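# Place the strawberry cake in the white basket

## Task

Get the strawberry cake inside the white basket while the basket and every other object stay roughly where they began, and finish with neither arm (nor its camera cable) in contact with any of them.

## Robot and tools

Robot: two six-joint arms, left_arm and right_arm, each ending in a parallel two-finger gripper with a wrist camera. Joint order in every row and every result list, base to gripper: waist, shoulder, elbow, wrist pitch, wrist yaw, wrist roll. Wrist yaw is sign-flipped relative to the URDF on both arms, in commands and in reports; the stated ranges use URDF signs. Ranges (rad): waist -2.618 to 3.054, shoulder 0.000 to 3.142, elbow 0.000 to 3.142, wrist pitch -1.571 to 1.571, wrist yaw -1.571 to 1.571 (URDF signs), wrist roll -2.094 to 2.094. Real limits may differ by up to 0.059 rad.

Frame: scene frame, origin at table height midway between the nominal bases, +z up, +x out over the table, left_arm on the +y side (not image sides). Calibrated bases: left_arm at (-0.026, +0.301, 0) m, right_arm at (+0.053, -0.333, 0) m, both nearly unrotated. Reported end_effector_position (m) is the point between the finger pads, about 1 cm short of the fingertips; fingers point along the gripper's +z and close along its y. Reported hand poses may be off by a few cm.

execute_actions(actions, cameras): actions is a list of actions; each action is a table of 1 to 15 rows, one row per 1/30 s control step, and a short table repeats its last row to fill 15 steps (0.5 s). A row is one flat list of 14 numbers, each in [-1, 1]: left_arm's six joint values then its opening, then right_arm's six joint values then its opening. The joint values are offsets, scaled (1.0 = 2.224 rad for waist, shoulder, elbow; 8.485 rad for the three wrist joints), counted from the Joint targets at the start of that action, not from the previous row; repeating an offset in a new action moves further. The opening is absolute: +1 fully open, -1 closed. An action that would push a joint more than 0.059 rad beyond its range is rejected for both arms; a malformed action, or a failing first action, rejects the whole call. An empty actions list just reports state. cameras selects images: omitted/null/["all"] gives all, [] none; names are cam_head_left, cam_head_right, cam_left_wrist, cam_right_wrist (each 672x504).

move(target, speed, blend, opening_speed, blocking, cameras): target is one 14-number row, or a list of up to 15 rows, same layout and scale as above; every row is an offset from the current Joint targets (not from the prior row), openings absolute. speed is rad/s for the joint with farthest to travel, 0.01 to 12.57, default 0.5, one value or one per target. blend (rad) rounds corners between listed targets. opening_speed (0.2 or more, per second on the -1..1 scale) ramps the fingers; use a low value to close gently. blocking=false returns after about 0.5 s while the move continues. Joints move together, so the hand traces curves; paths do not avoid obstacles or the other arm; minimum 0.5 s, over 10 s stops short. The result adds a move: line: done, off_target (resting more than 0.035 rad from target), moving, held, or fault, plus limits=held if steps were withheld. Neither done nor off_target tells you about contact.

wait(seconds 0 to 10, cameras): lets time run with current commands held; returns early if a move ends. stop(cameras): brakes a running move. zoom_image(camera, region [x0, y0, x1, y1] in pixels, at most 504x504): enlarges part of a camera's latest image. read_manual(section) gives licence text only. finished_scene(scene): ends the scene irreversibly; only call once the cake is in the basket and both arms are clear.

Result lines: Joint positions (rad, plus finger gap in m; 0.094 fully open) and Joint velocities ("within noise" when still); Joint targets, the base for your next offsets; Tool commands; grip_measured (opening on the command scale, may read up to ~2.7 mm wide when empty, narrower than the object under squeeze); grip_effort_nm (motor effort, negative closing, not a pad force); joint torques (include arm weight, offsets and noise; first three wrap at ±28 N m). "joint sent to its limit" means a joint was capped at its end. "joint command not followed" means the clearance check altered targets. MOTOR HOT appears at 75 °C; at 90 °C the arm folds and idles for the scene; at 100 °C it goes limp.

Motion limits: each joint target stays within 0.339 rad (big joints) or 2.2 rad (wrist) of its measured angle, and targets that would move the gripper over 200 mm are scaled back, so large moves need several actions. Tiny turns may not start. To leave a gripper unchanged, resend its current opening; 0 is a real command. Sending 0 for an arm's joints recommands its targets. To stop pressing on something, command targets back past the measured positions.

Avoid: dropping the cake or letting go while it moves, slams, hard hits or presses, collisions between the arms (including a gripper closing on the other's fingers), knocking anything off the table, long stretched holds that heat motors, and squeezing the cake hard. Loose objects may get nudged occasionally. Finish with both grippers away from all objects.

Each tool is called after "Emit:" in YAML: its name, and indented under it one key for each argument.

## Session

Emit:
execute_actions:
  actions: []

Emit:
zoom_image:
  camera: "cam_head_left"
  region: [110, 190, 530, 400]

Emit:
zoom_image:
  camera: "cam_head_right"
  region: [110, 190, 530, 400]

Scene clock: 0.00 s.
left_arm: end_effector_position=(+0.3753, +0.2977, +0.1035) grip_measured=+1.000 grip_effort_nm=n/a end_effector_quat_wxyz=(+0.586, +0.042, +0.806, -0.072) | right_arm: end_effector_position=(+0.4622, -0.3357, +0.1305) grip_measured=+1.000 grip_effort_nm=n/a end_effector_quat_wxyz=(+0.634, +0.023, +0.773, -0.029)
Joint positions: left_arm=[0.077 1.568 0.393 0.855 -0.268 0.017 0.094] | right_arm=[0.031 1.561 0.381 0.982 -0.115 0.006 0.094]
Joint velocities: within noise
Joint torques (N m): no reading
Motor temperatures (°C): left_arm=[22 25 23 22 23 19 23] | right_arm=[23 24 24 29 23 21 20]
Heat: left arm: 25 °C; right arm: 29 °C.
Joint targets: left_arm=[0.077 1.563 0.398 0.849 -0.269 0.017] | right_arm=[0.031 1.558 0.384 0.971 -0.116 0.006]
Tool commands: left_gripper/opening=+1.0 right_gripper/opening=+1.0

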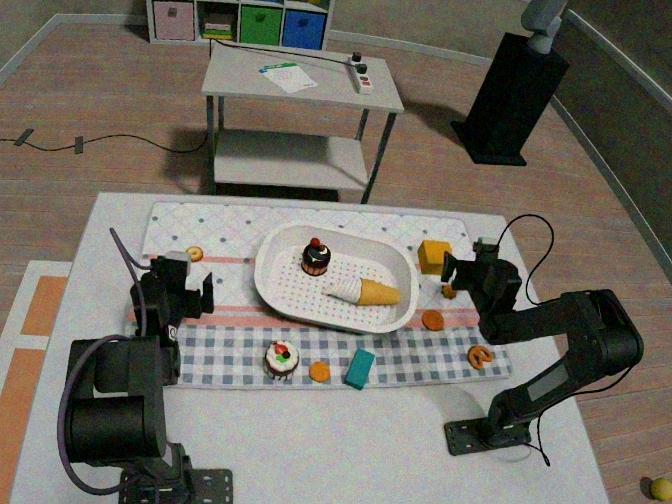

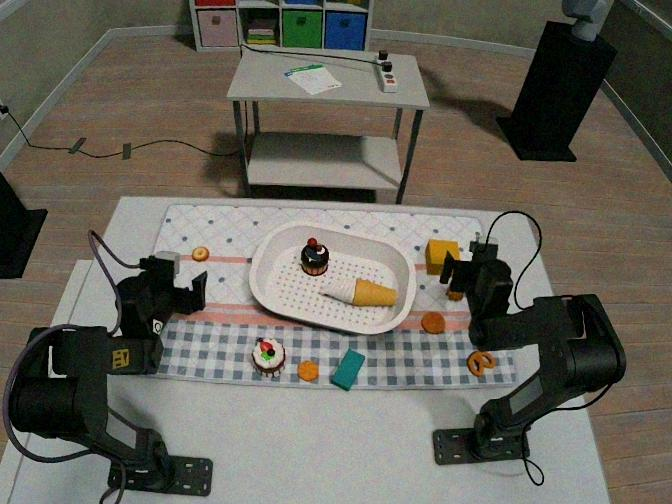

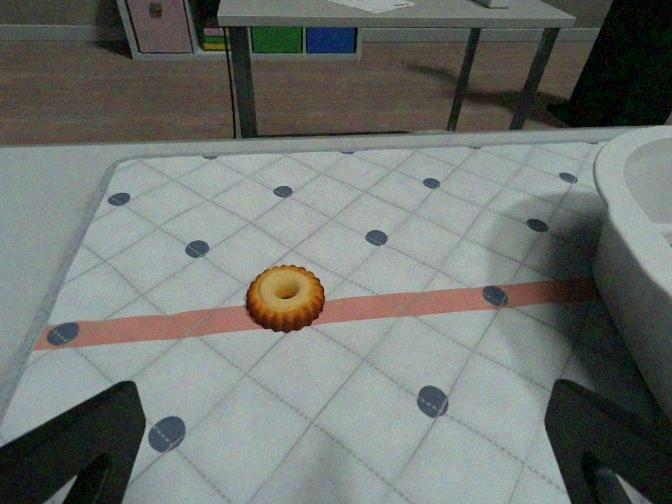

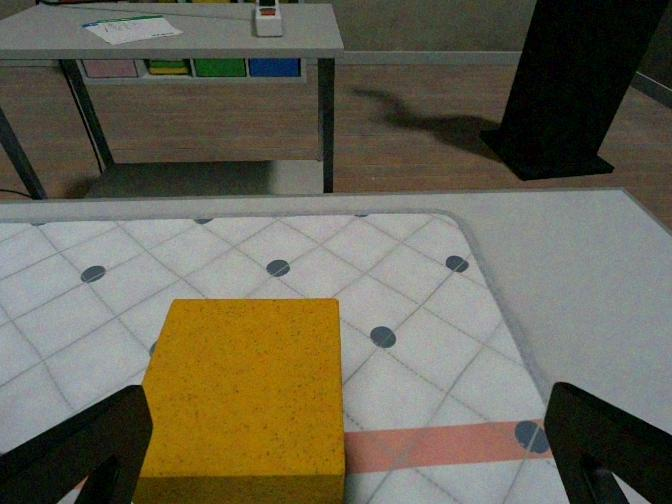

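Scaled by 1.200 from the camera's 672x504 image, which has a finer 960x720 frame.

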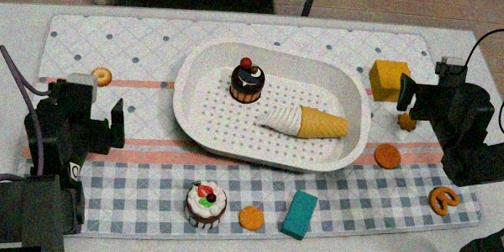

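Scaled by 1.200 from the camera's 672x504 image, which has a finer 960x720 frame.

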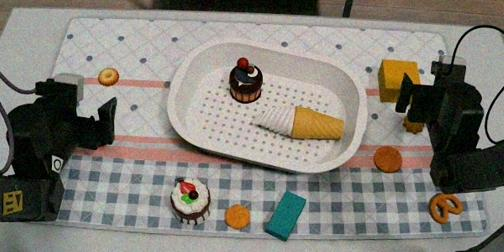

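Emit:
move:
  target:
    - [-0.05,-0.1313,0.2298,-0.1784,0.0317,-0.002,1,0,0,0,0,0,0,1]
    - [-0.3507,-0.1313,0.2298,-0.1784,0.0317,-0.002,1,0,0,0,0,0,0,1]
  speed: 1.0
  blend: 0.1
  cameras: ["cam_left_wrist","cam_head_left"]

Scene clock: 9.87 s.
left_arm: end_effector_position=(+0.2232, +0.1023, +0.1154) grip_measured=+1.000 grip_effort_nm=-0.002 end_effector_quat_wxyz=(+0.243, +0.322, +0.911, -0.088) | right_arm: end_effector_position=(+0.4622, -0.3357, +0.1305) grip_measured=+1.000 grip_effort_nm=0.032 end_effector_quat_wxyz=(+0.634, +0.023, +0.773, -0.029)
Joint positions: left_arm=[-0.701 1.287 0.882 -0.643 -0.009 0.007 0.094] | right_arm=[0.031 1.561 0.381 0.982 -0.115 0.006 0.094]
Joint velocities: within noise
Joint torques (N m): left_arm=[-0.25 -5.2 8.66 1.14 0.09 -0.05] | right_arm=[0.02 -4.81 6.65 1.6 -0.05 0]
Motor temperatures (°C): left_arm=[22 26 24 24 23 19 23] | right_arm=[23 25 25 31 23 21 20]
Heat: left arm: 26 °C; right arm: 31 °C.
Joint targets: left_arm=[-0.703 1.271 0.910 -0.664 0.000 0.000] | right_arm=[0.031 1.558 0.384 0.971 -0.116 0.006]
move: done
Images, in order (width x height): cam_head_left 672x504, cam_left_wrist 672x504.

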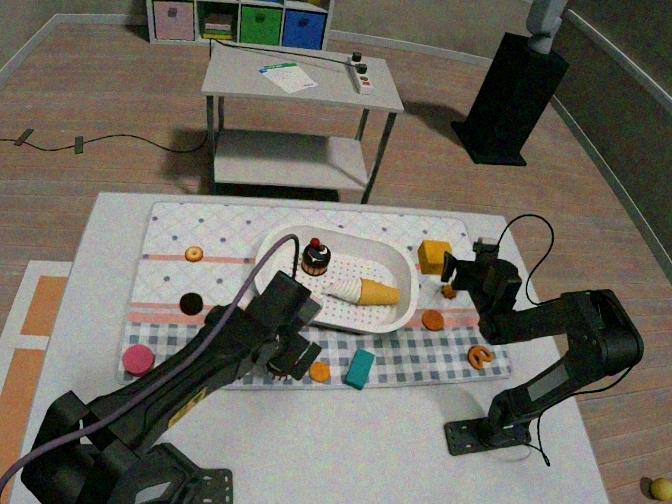

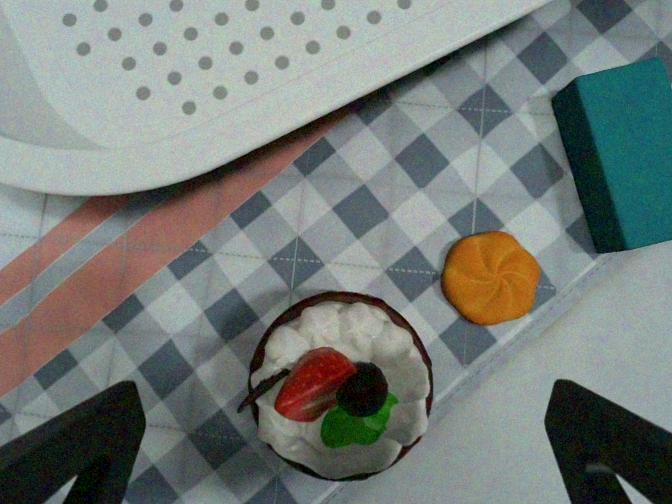

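Emit:
move:
  target: [0.0015,0.0593,-0.1376,0.0488,0,0,1,0,0,0,0,0,0,1]
  speed: 0.5
  cameras: ["cam_left_wrist"]

Emit:
move:
  target: [0,0,0,0,0,0,0.34,0,0,0,0,0,0,1]
  opening_speed: 0.5
  cameras: ["cam_left_wrist"]

Scene clock: 18.53 s.
left_arm: end_effector_position=(+0.2177, +0.1066, +0.0313) grip_measured=+1.000 grip_effort_nm=-0.002 end_effector_quat_wxyz=(+0.237, +0.322, +0.912, -0.086) | right_arm: end_effector_position=(+0.4622, -0.3357, +0.1305) grip_measured=+1.000 grip_effort_nm=0.032 end_effector_quat_wxyz=(+0.634, +0.023, +0.773, -0.029)
Joint positions: left_arm=[-0.701 1.399 0.615 -0.277 -0.009 0.007 0.094] | right_arm=[0.031 1.561 0.381 0.982 -0.115 0.006 0.094]
Joint velocities: within noise
Joint torques (N m): left_arm=[0.08 -3.85 4.86 1.65 0.08 -0.05] | right_arm=[0.05 -4.81 6.67 1.6 -0.04 -0.01]
Motor temperatures (°C): left_arm=[22 26 25 25 23 19 23] | right_arm=[23 25 25 32 23 21 20]
Heat: left arm: 26 °C; right arm: 32 °C.
Joint targets: left_arm=[-0.700 1.403 0.604 -0.250 0.000 0.000] | right_arm=[0.031 1.558 0.384 0.971 -0.116 0.006]
move: done
Images, in order (width x height): cam_left_wrist 672x504.

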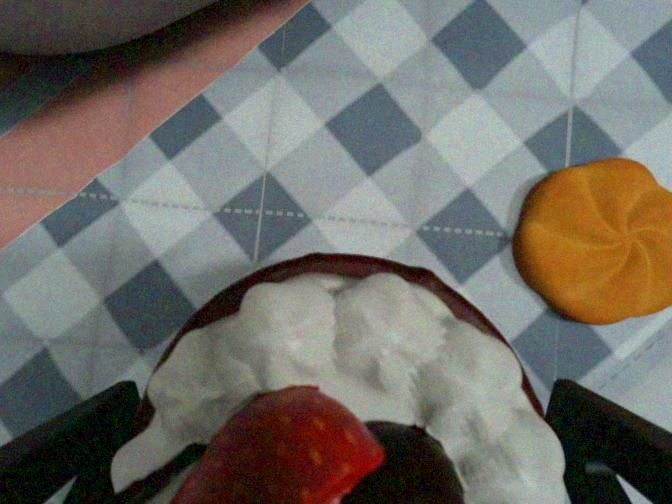

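Scene clock: 20.07 s.
left_arm: end_effector_position=(+0.2181, +0.1070, +0.0313) grip_measured=+0.410 grip_effort_nm=-1.009 end_effector_quat_wxyz=(+0.238, +0.322, +0.913, -0.085) | right_arm: end_effector_position=(+0.4622, -0.3357, +0.1305) grip_measured=+1.000 grip_effort_nm=0.037 end_effector_quat_wxyz=(+0.634, +0.023, +0.773, -0.029)
Joint positions: left_arm=[-0.701 1.399 0.615 -0.276 -0.006 0.007 0.066] | right_arm=[0.031 1.561 0.381 0.982 -0.115 0.006 0.094]
Joint velocities: within noise
Joint torques (N m): left_arm=[0.1 -3.85 4.88 1.64 0.06 -0.05] | right_arm=[0.03 -4.81 6.67 1.6 -0.05 -0.01]
Motor temperatures (°C): left_arm=[22 26 25 25 23 19 23] | right_arm=[23 25 25 32 23 21 20]
Heat: left arm: 26 °C; right arm: 32 °C.
Joint targets: left_arm=[-0.700 1.403 0.604 -0.250 0.000 0.000] | right_arm=[0.031 1.558 0.384 0.971 -0.116 0.006]
move: done
Images, in order (width x height): cam_left_wrist 672x504.

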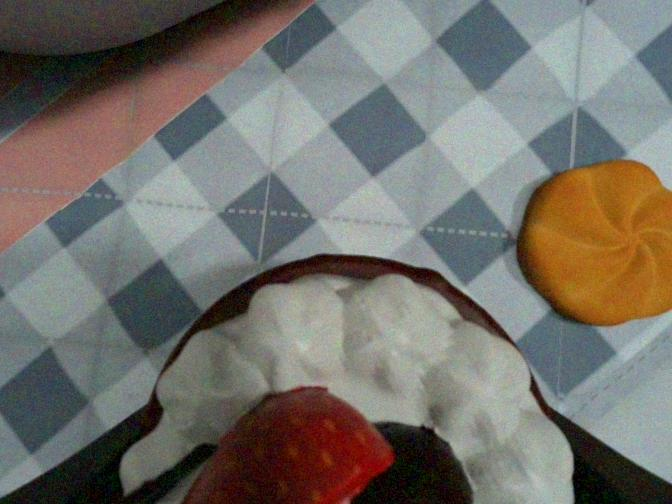

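Emit:
move:
  target:
    - [0,-0.0391,0.2203,-0.0662,0,0,0.34,0,0,0,0,0,0,1]
    - [0.0818,0.237,0.4987,-0.0664,0,0,0.34,0,0,0,0,0,0,1]
  speed: 0.6
  blend: 0.05

Scene clock: 34.93 s.
left_arm: end_effector_position=(+0.4036, +0.0726, +0.1489) grip_measured=+0.409 grip_effort_nm=-1.023 end_effector_quat_wxyz=(+0.249, +0.237, +0.937, -0.064) | right_arm: end_effector_position=(+0.4622, -0.3357, +0.1305) grip_measured=+1.000 grip_effort_nm=0.032 end_effector_quat_wxyz=(+0.634, +0.023, +0.773, -0.029)
Joint positions: left_arm=[-0.519 1.924 1.678 -0.805 -0.006 0.007 0.066] | right_arm=[0.031 1.561 0.381 0.982 -0.115 0.006 0.094]
Joint velocities: within noise
Joint torques (N m): left_arm=[0.05 -9.5 9.32 1.27 0.05 -0.04] | right_arm=[0.03 -4.82 6.67 1.6 -0.04 -0.01]
Motor temperatures (°C): left_arm=[22 26 25 25 23 19 24] | right_arm=[23 26 26 33 23 21 20]
Heat: left arm: 26 °C; right arm: 33 °C.
Joint targets: left_arm=[-0.518 1.930 1.713 -0.814 0.000 0.000] | right_arm=[0.031 1.558 0.384 0.971 -0.116 0.006]
move: off_target (left_arm); left_arm: the elbow is farthest, 0.036 rad from its target

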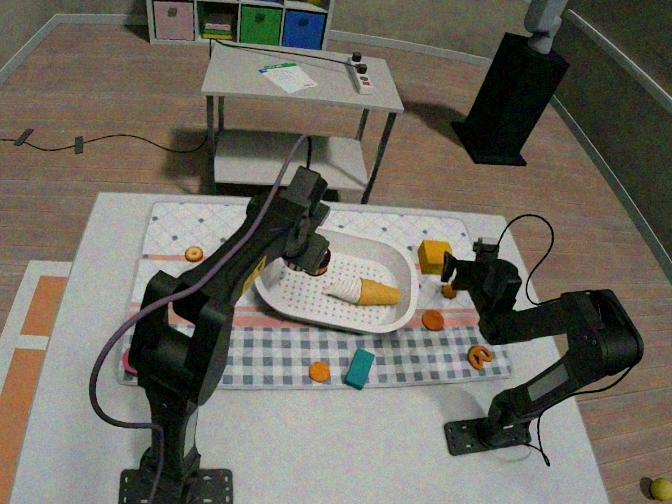

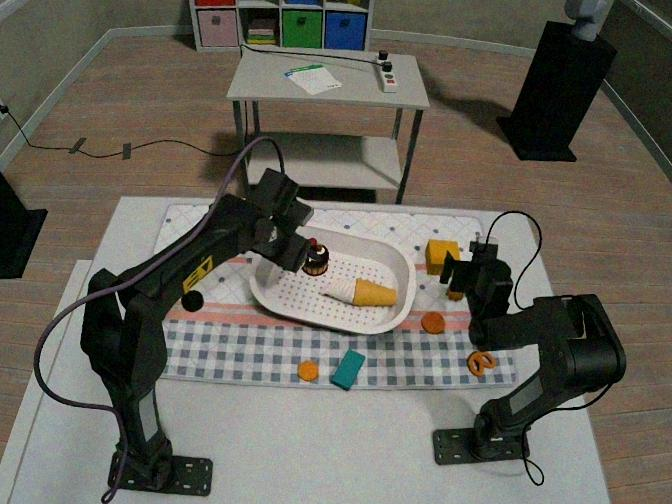

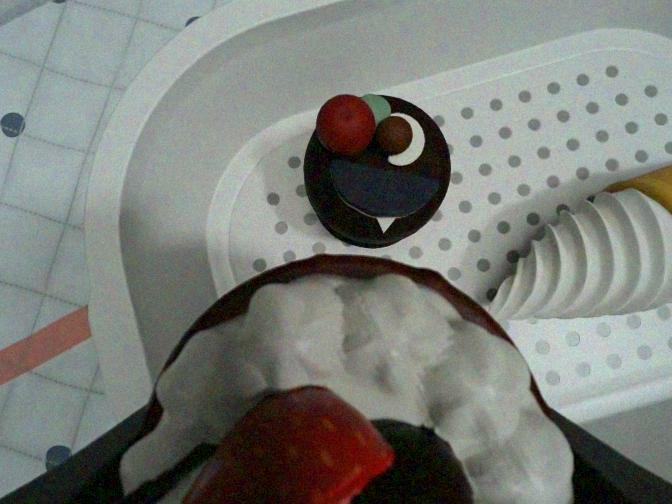

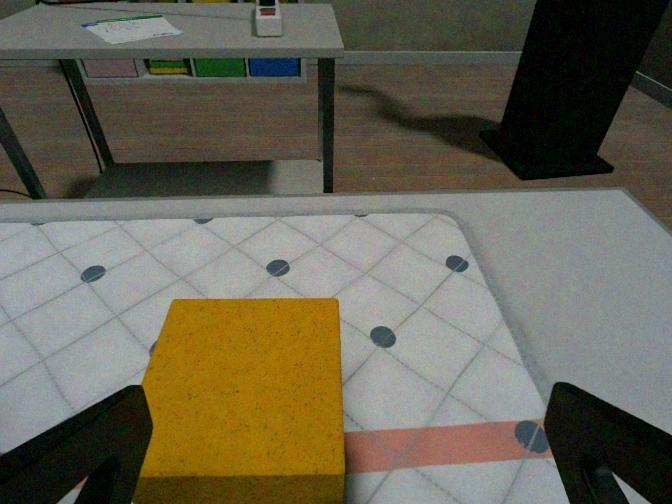

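Emit:
move:
  target:
    - [-0.0072,0.0364,-0.1547,0.0494,0,0,0.34,0,0,0,0,0,0,1]
    - [-0.0072,0.043,-0.164,0.0536,0,0,0.34,0,0,0,0,0,0,1]
  speed: [0.45,0.07]
  cameras: ["cam_left_wrist","cam_head_right"]

Scene clock: 60.63 s.
left_arm: end_effector_position=(+0.4030, +0.0674, +0.0426) grip_measured=+0.409 grip_effort_nm=-1.028 end_effector_quat_wxyz=(+0.252, +0.242, +0.935, -0.066) | right_arm: end_effector_position=(+0.4622, -0.3357, +0.1305) grip_measured=+1.000 grip_effort_nm=0.027 end_effector_quat_wxyz=(+0.634, +0.023, +0.773, -0.029)
Joint positions: left_arm=[-0.529 2.011 1.363 -0.396 -0.006 0.007 0.066] | right_arm=[0.031 1.561 0.381 0.982 -0.115 0.006 0.094]
Joint velocities: within noise
Joint torques (N m): left_arm=[-0.49 -9.17 4.94 1.77 0.05 -0.05] | right_arm=[0.05 -4.79 6.67 1.6 -0.05 -0.01]
Motor temperatures (°C): left_arm=[22 30 26 26 23 19 25] | right_arm=[23 26 26 33 23 21 20]
Heat: left arm: 30 °C; right arm: 33 °C.
Joint targets: left_arm=[-0.534 2.025 1.348 -0.359 0.000 0.000] | right_arm=[0.031 1.558 0.384 0.971 -0.116 0.006]
move: off_target (left_arm); left_arm: the wrist pitch is farthest, 0.037 rad from its target
Images, in order (width x height): cam_head_right 672x504, cam_left_wrist 672x504.

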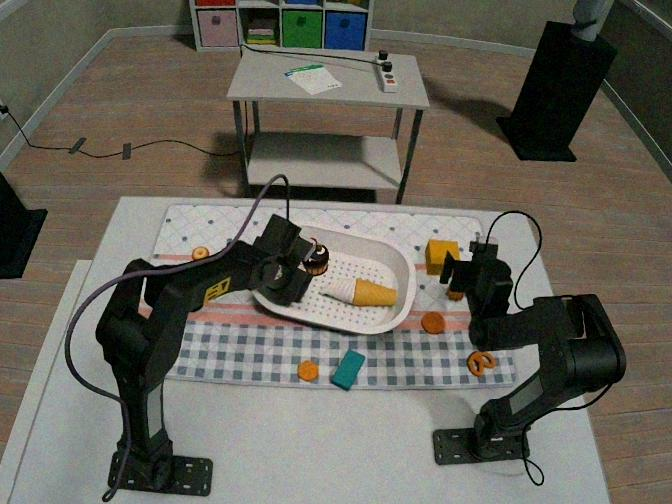

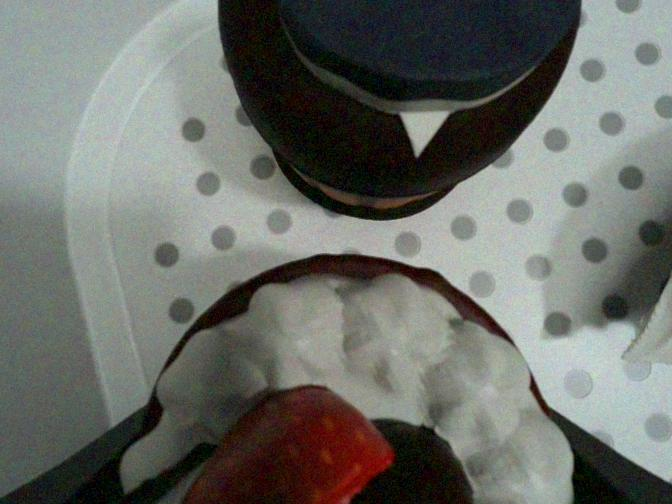

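Emit:
move:
  target: [0,0.0035,-0.005,0.0023,0,0,0.34,0,0,0,0,0,0,1]
  speed: 0.06
  cameras: []

Scene clock: 64.40 s.
left_arm: end_effector_position=(+0.4035, +0.0671, +0.0420) grip_measured=+0.409 grip_effort_nm=-1.023 end_effector_quat_wxyz=(+0.254, +0.241, +0.934, -0.067) | right_arm: end_effector_position=(+0.4622, -0.3357, +0.1305) grip_measured=+1.000 grip_effort_nm=0.027 end_effector_quat_wxyz=(+0.634, +0.023, +0.773, -0.029)
Joint positions: left_arm=[-0.529 2.011 1.358 -0.386 -0.006 0.007 0.066] | right_arm=[0.031 1.561 0.381 0.982 -0.115 0.006 0.094]
Joint velocities: within noise
Joint torques (N m): left_arm=[-0.5 -8.51 4.48 1.88 0.05 -0.05] | right_arm=[0.02 -4.79 6.68 1.59 -0.05 -0.01]
Motor temperatures (°C): left_arm=[22 30 26 26 23 19 25] | right_arm=[23 26 26 34 23 21 20]
Heat: left arm: 30 °C; right arm: 34 °C.
Joint targets: left_arm=[-0.534 2.033 1.337 -0.339 0.000 0.000] | right_arm=[0.031 1.558 0.384 0.971 -0.116 0.006]
move: off_target (left_arm); left_arm: the wrist pitch is farthest, 0.047 rad from its target
No camera images: "cameras" was empty.

Emit:
move:
  target:
    - [0,0,0,0,0,0,0.62,0,0,0,0,0,0,1]
    - [0,-0.0522,0.1457,-0.0513,0,0,0.62,0,0,0,0,0,0,1]
  opening_speed: 0.4
  speed: 0.4

Scene clock: 74.47 s.
left_arm: end_effector_position=(+0.4033, +0.0672, +0.1313) grip_measured=+0.618 grip_effort_nm=0.120 end_effector_quat_wxyz=(+0.245, +0.242, +0.937, -0.064) | right_arm: end_effector_position=(+0.4622, -0.3357, +0.1305) grip_measured=+1.000 grip_effort_nm=0.032 end_effector_quat_wxyz=(+0.634, +0.023, +0.773, -0.029)
Joint positions: left_arm=[-0.529 1.942 1.635 -0.752 -0.006 0.007 0.076] | right_arm=[0.031 1.561 0.381 0.982 -0.115 0.006 0.094]
Joint velocities: within noise
Joint torques (N m): left_arm=[-0.49 -12.18 8.55 1.12 0.05 -0.05] | right_arm=[0.05 -4.82 6.67 1.6 -0.05 0]
Motor temperatures (°C): left_arm=[22 29 25 27 23 19 25] | right_arm=[23 26 26 34 23 21 20]
Heat: left arm: 29 °C; right arm: 34 °C.
Joint targets: left_arm=[-0.534 1.917 1.661 -0.774 0.000 0.000] | right_arm=[0.031 1.558 0.384 0.971 -0.116 0.006]
move: done

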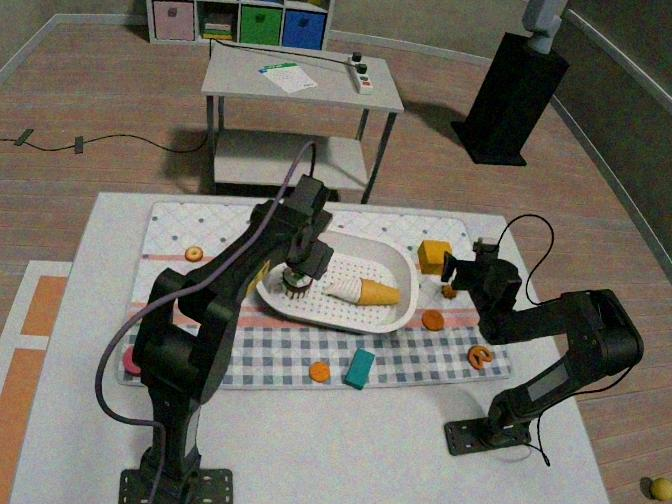

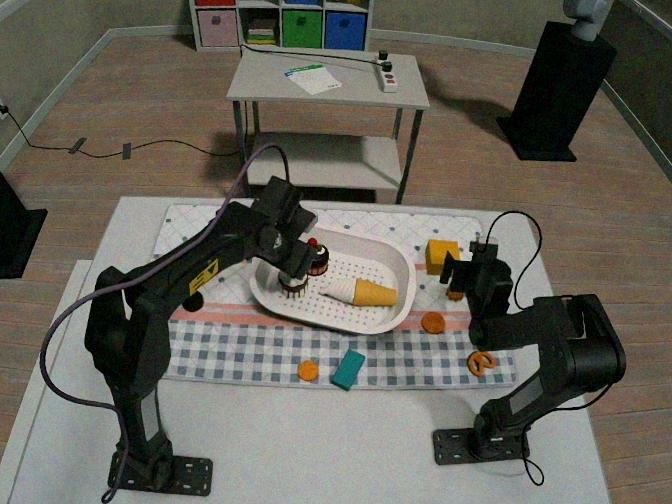

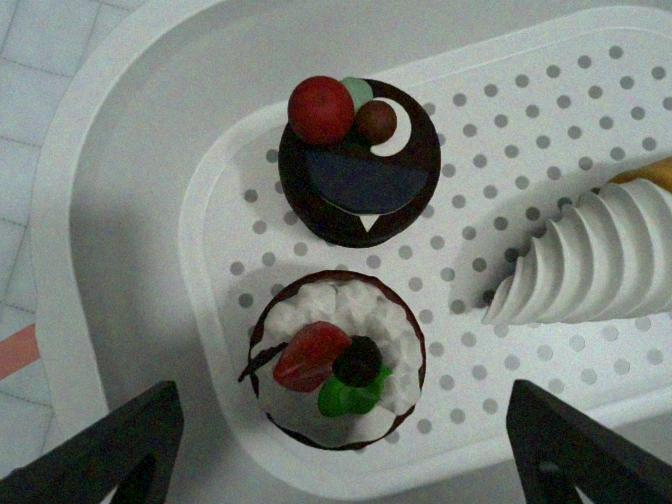

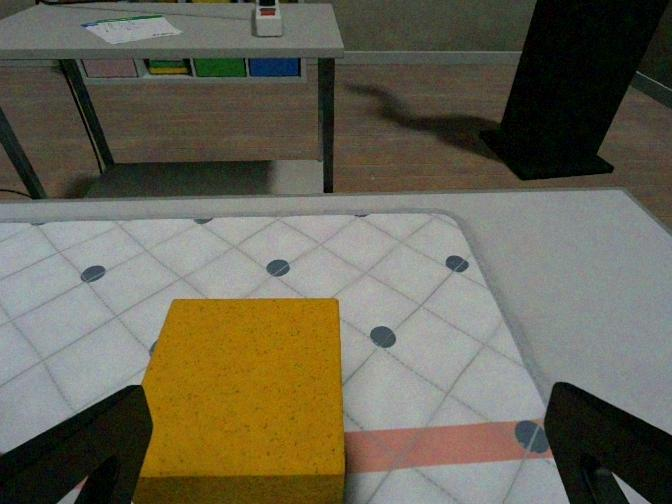

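Well placed.

Emit:
finished_scene:
  scene: 2

The scene is finished: the task was done.


## Next scene

The same job, from a new start.

Emit:
execute_actions:
  actions: []

Emit:
zoom_image:
  camera: "cam_head_left"
  region: [110, 190, 530, 400]

Scene clock: 0.00 s.
left_arm: end_effector_position=(+0.3701, +0.3334, +0.1050) grip_measured=+1.000 grip_effort_nm=n/a end_effector_quat_wxyz=(+0.593, -0.053, +0.803, +0.032) | right_arm: end_effector_position=(+0.4655, -0.3440, +0.1221) grip_measured=+1.000 grip_effort_nm=n/a end_effector_quat_wxyz=(+0.618, +0.034, +0.785, -0.032)
Joint positions: left_arm=[0.018 1.543 0.359 0.885 0.068 -0.032 0.094] | right_arm=[0.01 1.573 0.405 0.93 -0.111 0.019 0.094]
Joint velocities: within noise
Joint torques (N m): no reading
Motor temperatures (°C): left_arm=[22 24 22 21 23 19 23] | right_arm=[23 22 23 26 23 21 20]
Heat: left arm: 24 °C; right arm: 26 °C.
Joint targets: left_arm=[0.018 1.538 0.364 0.880 0.068 -0.032] | right_arm=[0.010 1.570 0.408 0.918 -0.112 0.019]
Tool commands: left_gripper/opening=+1.0 right_gripper/opening=+1.0

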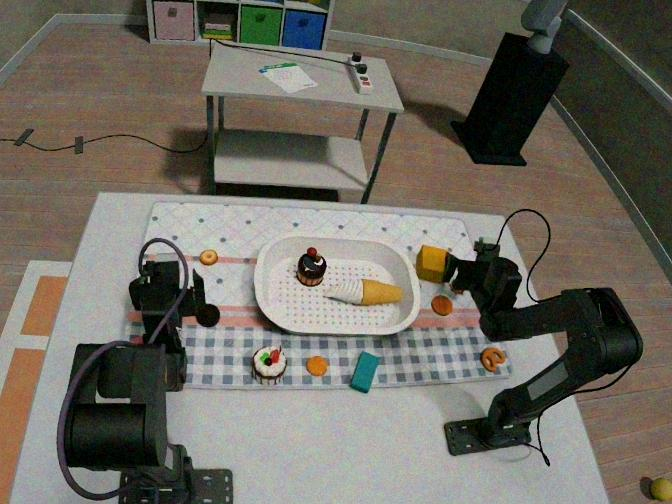

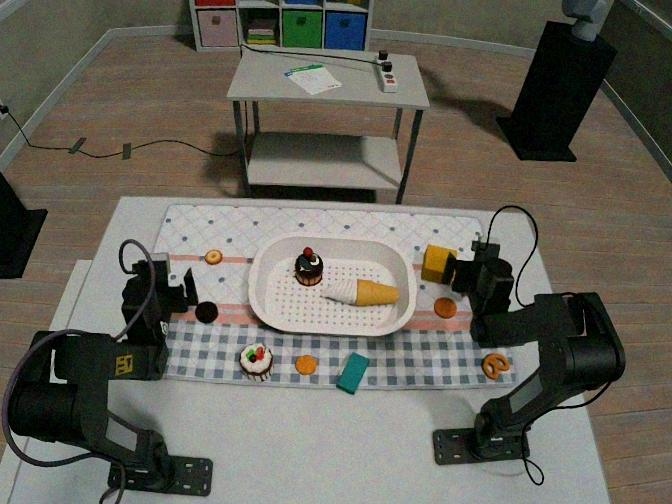

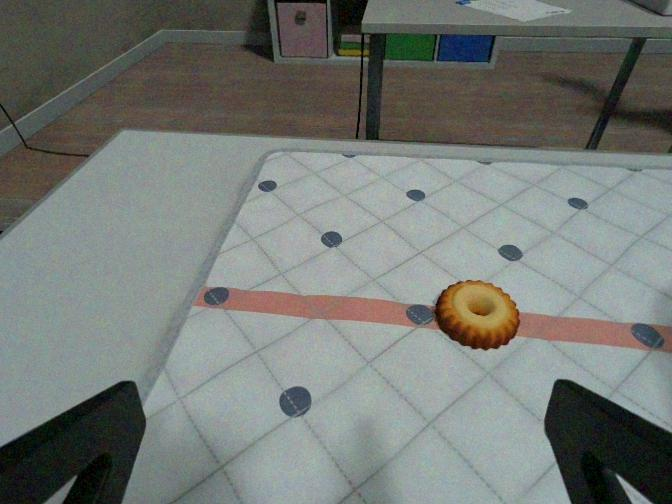

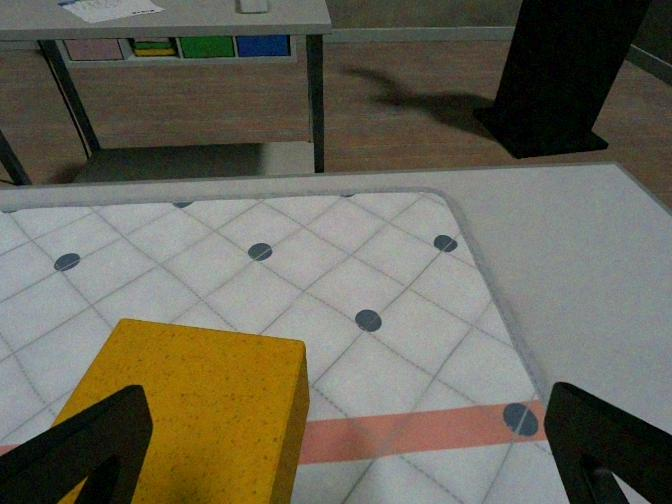

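Scaled by 1.200 from the camera's 672x504 image, which has a finer 960x720 frame.

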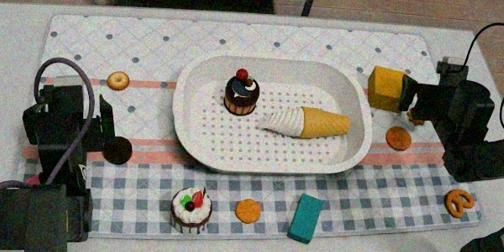

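Emit:
move:
  target:
    - [-0.04,-0.1601,0.2103,-0.1858,-0.008,0.0038,1,0,0,0,0,0,0,1]
    - [-0.2986,-0.1601,0.2103,-0.1858,-0.008,0.0038,1,0,0,0,0,0,0,1]
  speed: 1.0
  blend: 0.1
  cameras: ["cam_left_wrist","cam_head_left"]

Scene clock: 10.20 s.
left_arm: end_effector_position=(+0.2139, +0.1343, +0.1082) grip_measured=+1.000 grip_effort_nm=0.002 end_effector_quat_wxyz=(+0.237, +0.288, +0.925, -0.074) | right_arm: end_effector_position=(+0.4655, -0.3440, +0.1221) grip_measured=+1.000 grip_effort_nm=0.032 end_effector_quat_wxyz=(+0.618, +0.034, +0.785, -0.032)
Joint positions: left_arm=[-0.642 1.197 0.804 -0.676 0.003 -0.006 0.094] | right_arm=[0.01 1.573 0.405 0.93 -0.111 0.019 0.094]
Joint velocities: within noise
Joint torques (N m): left_arm=[-0.35 -4.26 8.59 1.1 -0.02 0.1] | right_arm=[0.05 -5 6.61 1.53 -0.05 -0.01]
Motor temperatures (°C): left_arm=[22 25 23 24 23 19 23] | right_arm=[23 22 23 29 23 21 20]
Heat: left arm: 25 °C; right arm: 29 °C.
Joint targets: left_arm=[-0.646 1.182 0.831 -0.697 0.000 0.000] | right_arm=[0.010 1.570 0.408 0.918 -0.112 0.019]
move: done
Images, in order (width x height): cam_head_left 672x504, cam_left_wrist 672x504.

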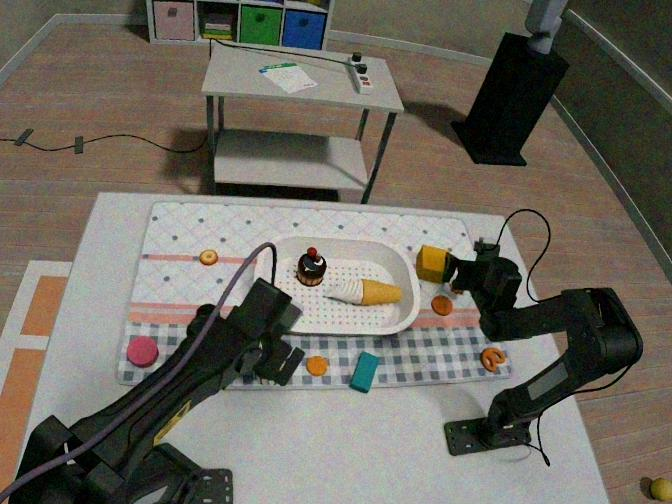

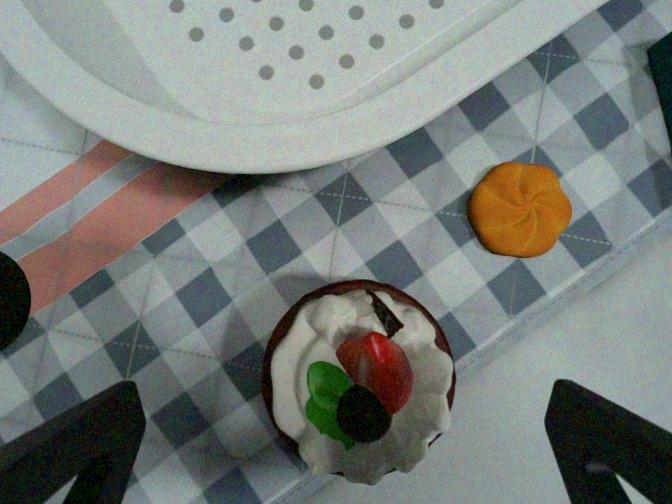

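Emit:
move:
  target: [-0.0100,0.0495,-0.1363,0.0488,0,0,1,0,0,0,0,0,0,1]
  speed: 0.5
  cameras: ["cam_left_wrist"]

Scene clock: 20.73 s.
left_arm: end_effector_position=(+0.2078, +0.1316, +0.0329) grip_measured=+1.000 grip_effort_nm=-0.002 end_effector_quat_wxyz=(+0.242, +0.297, +0.921, -0.078) | right_arm: end_effector_position=(+0.4655, -0.3440, +0.1221) grip_measured=+1.000 grip_effort_nm=0.032 end_effector_quat_wxyz=(+0.618, +0.034, +0.785, -0.032)
Joint positions: left_arm=[-0.661 1.289 0.54 -0.308 0.003 -0.006 0.094] | right_arm=[0.01 1.573 0.405 0.93 -0.111 0.019 0.094]
Joint velocities: within noise
Joint torques (N m): left_arm=[-0.62 -3.03 4.86 1.58 -0.02 0.09] | right_arm=[0.03 -5 6.61 1.54 -0.05 0]
Motor temperatures (°C): left_arm=[22 25 24 24 23 19 23] | right_arm=[23 23 24 31 23 21 20]
Heat: left arm: 25 °C; right arm: 31 °C.
Joint targets: left_arm=[-0.668 1.292 0.528 -0.283 0.000 0.000] | right_arm=[0.010 1.570 0.408 0.918 -0.112 0.019]
move: done
Images, in order (width x height): cam_left_wrist 672x504.

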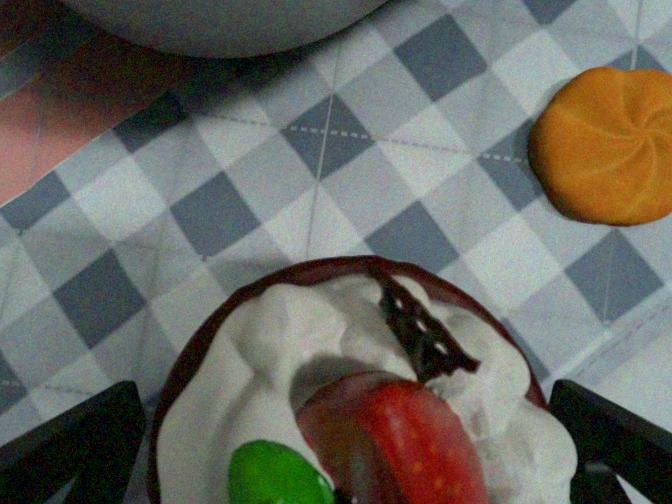

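Emit:
move:
  target: [0,0,0,0,0,0,0.34,0,0,0,0,0,0,1]
  opening_speed: 0.5
  cameras: []

Emit:
move:
  target:
    - [0,-0.0613,0.1877,-0.0617,0,0,0.34,0,0,0,0,0,0,1]
    - [0.0728,0.2486,0.464,-0.0547,0,0,0.34,0,0,0,0,0,0,1]
  speed: 0.6
  blend: 0.05

Scene clock: 39.10 s.
left_arm: end_effector_position=(+0.2078, +0.1313, +0.0331) grip_measured=+0.413 grip_effort_nm=-1.004 end_effector_quat_wxyz=(+0.242, +0.297, +0.920, -0.079) | right_arm: end_effector_position=(+0.4655, -0.3440, +0.1221) grip_measured=+1.000 grip_effort_nm=0.022 end_effector_quat_wxyz=(+0.618, +0.034, +0.785, -0.032)
Joint positions: left_arm=[-0.661 1.289 0.54 -0.307 0.001 -0.006 0.066] | right_arm=[0.01 1.573 0.405 0.93 -0.111 0.019 0.094]
Joint velocities: within noise
Joint torques (N m): left_arm=[-0.64 -3.04 4.86 1.59 -0.02 0.08] | right_arm=[0.03 -5.01 6.6 1.54 -0.05 -0.01]
Motor temperatures (°C): left_arm=[22 24 23 26 23 19 23] | right_arm=[23 23 24 32 23 21 20]
Heat: left arm: 26 °C; right arm: 32 °C.
Joint targets: left_arm=[-0.668 1.292 0.528 -0.283 0.000 0.000] | right_arm=[0.010 1.570 0.408 0.918 -0.112 0.019]
move: done
No camera images: "cameras" was empty.

Scene clock: 41.70 s.
left_arm: end_effector_position=(+0.3819, +0.0908, +0.1353) grip_measured=+0.411 grip_effort_nm=-1.028 end_effector_quat_wxyz=(+0.237, +0.227, +0.943, -0.058) | right_arm: end_effector_position=(+0.4655, -0.3440, +0.1221) grip_measured=+1.000 grip_effort_nm=0.027 end_effector_quat_wxyz=(+0.618, +0.034, +0.785, -0.032)
Joint positions: left_arm=[-0.508 1.841 1.526 -0.764 0.001 -0.006 0.066] | right_arm=[0.01 1.573 0.405 0.93 -0.111 0.019 0.094]
Joint velocities: within noise
Joint torques (N m): left_arm=[0.21 -8.95 9.16 1.46 -0.01 0.09] | right_arm=[0.02 -5 6.6 1.54 -0.05 0]
Motor temperatures (°C): left_arm=[22 25 24 26 23 19 23] | right_arm=[23 23 24 32 23 21 20]
Heat: left arm: 26 °C; right arm: 32 °C.
Joint targets: left_arm=[-0.506 1.845 1.560 -0.747 0.000 0.000] | right_arm=[0.010 1.570 0.408 0.918 -0.112 0.019]
move: done

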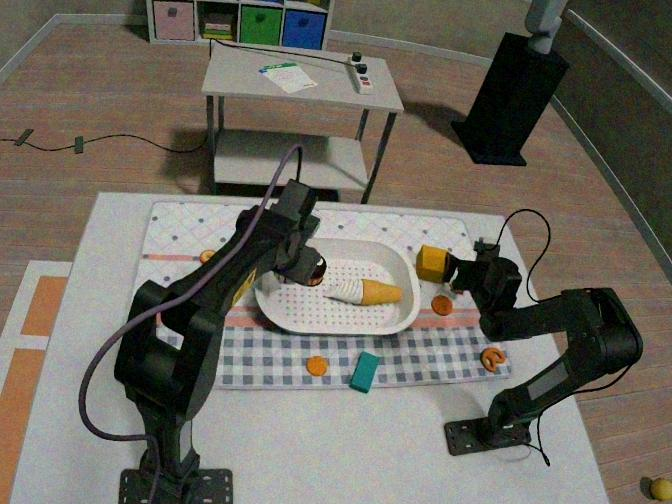

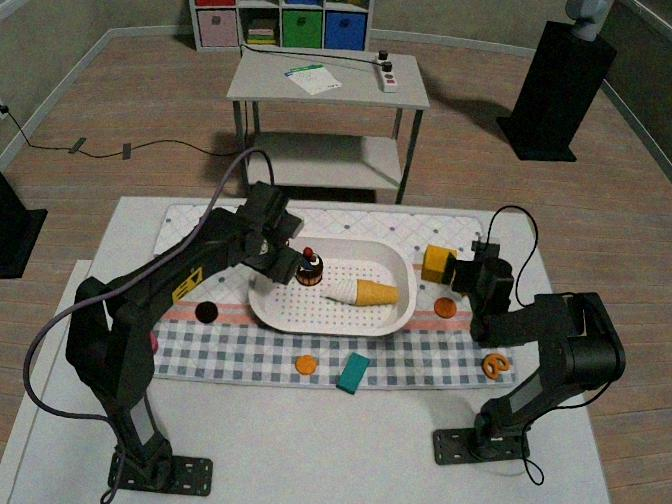

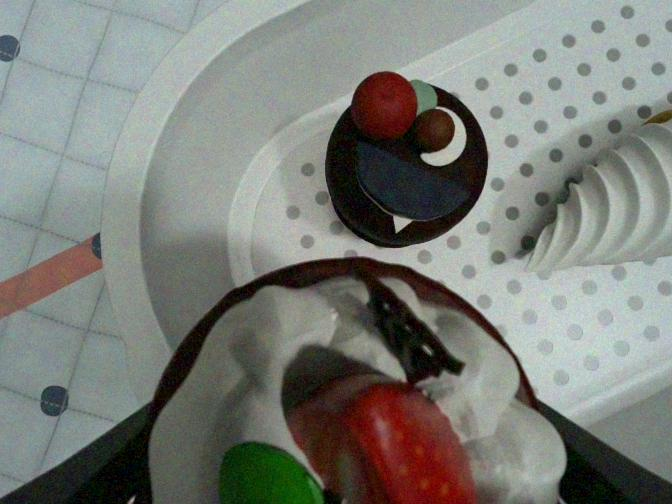

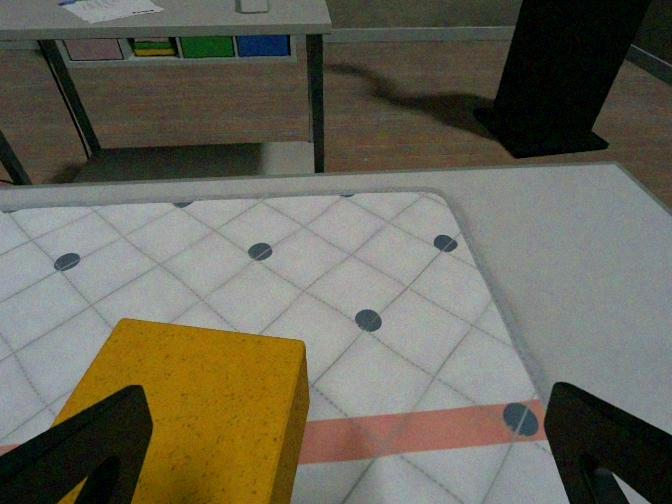

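Emit:
move:
  target:
    - [-0.02,0.002,0,0,0,0,0.34,0,0,0,0,0,0,1]
    - [-0.02,0.0283,-0.1497,0.0461,0,0,0.34,0,0,0,0,0,0,1]
    - [-0.02,0.0384,-0.164,0.0526,0,0,0.34,0,0,0,0,0,0,1]
  speed: [0.3,0.45,0.07]
  blend: [0.02,0,0]
  cameras: ["cam_left_wrist","cam_head_right"]

Scene clock: 58.87 s.
left_arm: end_effector_position=(+0.3773, +0.0701, +0.0452) grip_measured=+0.411 grip_effort_nm=-1.028 end_effector_quat_wxyz=(+0.264, +0.246, +0.930, -0.071) | right_arm: end_effector_position=(+0.4655, -0.3440, +0.1221) grip_measured=+1.000 grip_effort_nm=0.032 end_effector_quat_wxyz=(+0.618, +0.034, +0.785, -0.032)
Joint positions: left_arm=[-0.552 1.91 1.214 -0.321 0 -0.004 0.066] | right_arm=[0.01 1.573 0.405 0.93 -0.111 0.019 0.094]
Joint velocities: within noise
Joint torques (N m): left_arm=[0.09 -7.87 4.46 1.59 0.01 0.07] | right_arm=[0.02 -5 6.63 1.54 -0.05 -0.01]
Motor temperatures (°C): left_arm=[22 28 24 25 23 19 24] | right_arm=[23 23 25 33 23 21 20]
Heat: left arm: 28 °C; right arm: 33 °C.
Joint targets: left_arm=[-0.551 1.930 1.195 -0.300 0.000 0.000] | right_arm=[0.010 1.570 0.408 0.918 -0.112 0.019]
move: done
Images, in order (width x height): cam_head_right 672x504, cam_left_wrist 672x504.

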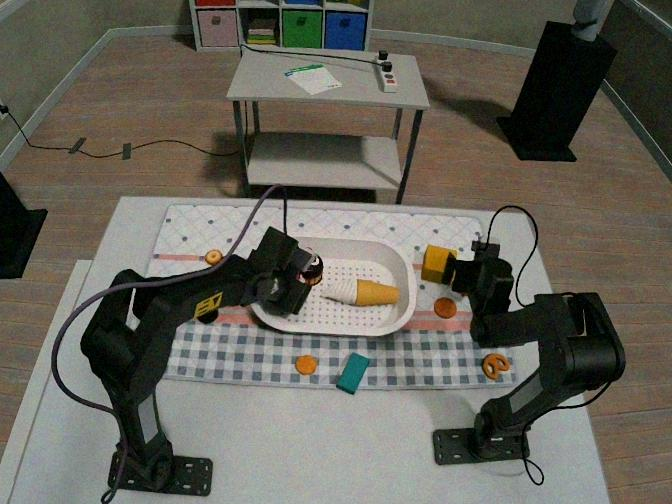

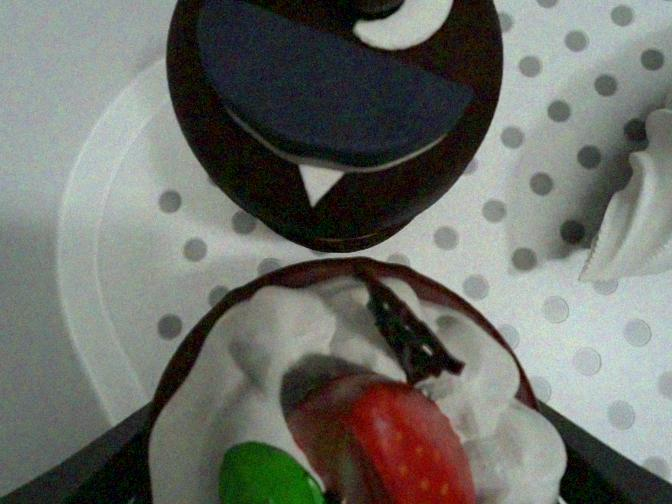

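Emit:
move:
  target: [0,0.003,-0.0045,0.001,0,0,0.34,0,0,0,0,0,0,1]
  speed: 0.06
  cameras: []

Scene clock: 64.57 s.
left_arm: end_effector_position=(+0.3790, +0.0689, +0.0444) grip_measured=+0.411 grip_effort_nm=-1.023 end_effector_quat_wxyz=(+0.269, +0.246, +0.928, -0.073) | right_arm: end_effector_position=(+0.4655, -0.3440, +0.1221) grip_measured=+1.000 grip_effort_nm=0.027 end_effector_quat_wxyz=(+0.618, +0.034, +0.785, -0.032)
Joint positions: left_arm=[-0.552 1.913 1.208 -0.301 -0.001 -0.003 0.066] | right_arm=[0.01 1.573 0.405 0.93 -0.111 0.019 0.094]
Joint velocities: within noise
Joint torques (N m): left_arm=[0.1 -7.6 4.21 1.51 0.02 0.05] | right_arm=[0.03 -5 6.6 1.54 -0.05 0]
Motor temperatures (°C): left_arm=[22 27 24 26 23 19 24] | right_arm=[23 23 25 33 23 21 20]
Heat: left arm: 27 °C; right arm: 33 °C.
Joint targets: left_arm=[-0.550 1.937 1.186 -0.292 0.000 0.000] | right_arm=[0.010 1.570 0.408 0.918 -0.112 0.019]
move: done
No camera images: "cameras" was empty.

Emit:
move:
  target:
    - [0,0,0,0,0,0,0.62,0,0,0,0,0,0,1]
    - [0,-0.0522,0.1457,-0.0513,0,0,0.62,0,0,0,0,0,0,1]
  opening_speed: 0.4
  speed: 0.4

Scene clock: 73.63 s.
left_arm: end_effector_position=(+0.3733, +0.0695, +0.1250) grip_measured=+0.618 grip_effort_nm=0.110 end_effector_quat_wxyz=(+0.240, +0.250, +0.935, -0.070) | right_arm: end_effector_position=(+0.4655, -0.3440, +0.1221) grip_measured=+1.000 grip_effort_nm=0.032 end_effector_quat_wxyz=(+0.618, +0.034, +0.785, -0.032)
Joint positions: left_arm=[-0.553 1.844 1.484 -0.706 -0.011 -0.003 0.076] | right_arm=[0.01 1.573 0.405 0.93 -0.111 0.019 0.094]
Joint velocities: within noise
Joint torques (N m): left_arm=[0.25 -11.33 8.42 1.1 0.1 0.05] | right_arm=[0.03 -5 6.61 1.53 -0.05 -0.01]
Motor temperatures (°C): left_arm=[22 28 24 26 23 19 24] | right_arm=[23 23 25 34 23 21 20]
Heat: left arm: 28 °C; right arm: 34 °C.
Joint targets: left_arm=[-0.550 1.821 1.509 -0.727 0.000 0.000] | right_arm=[0.010 1.570 0.408 0.918 -0.112 0.019]
move: done

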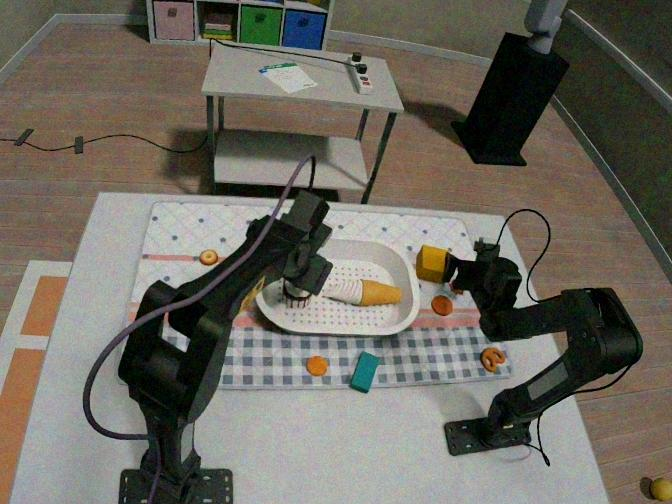

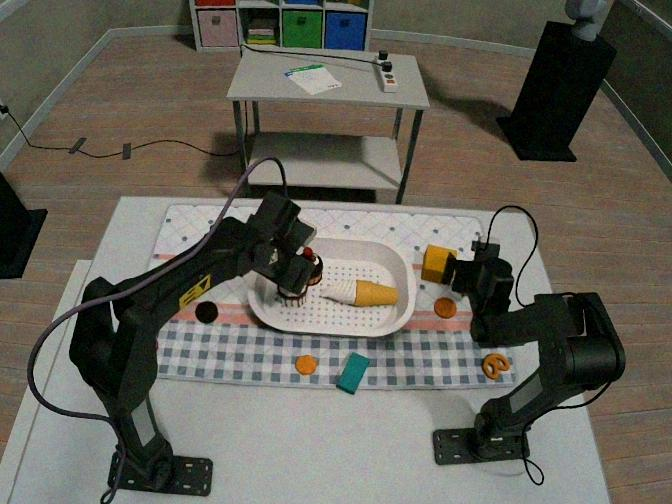

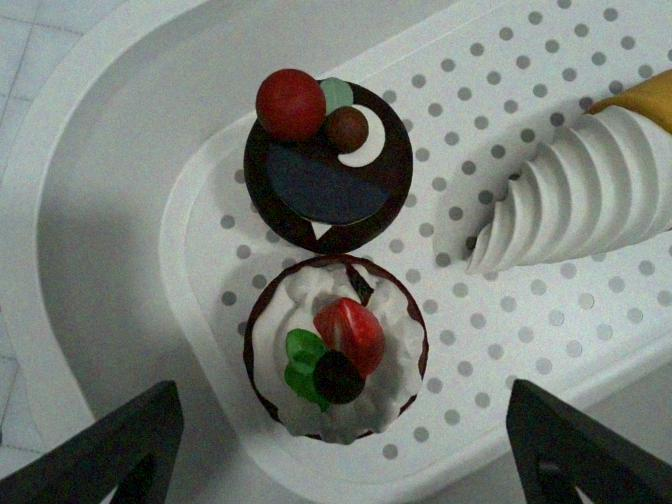

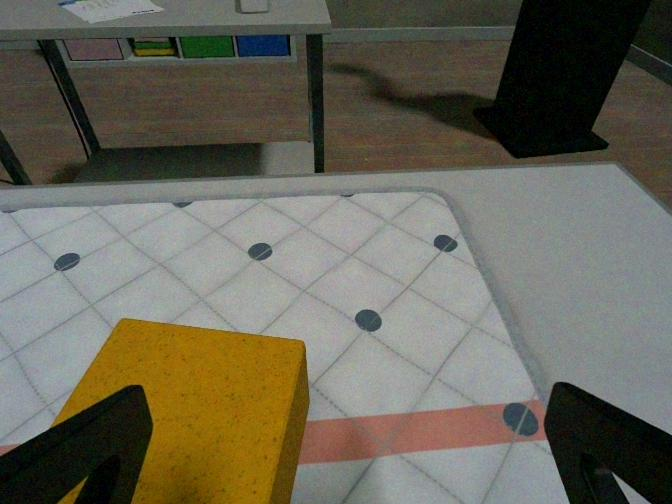

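Good.

Emit:
finished_scene:
  scene: 3

The scene is finished: the task was done.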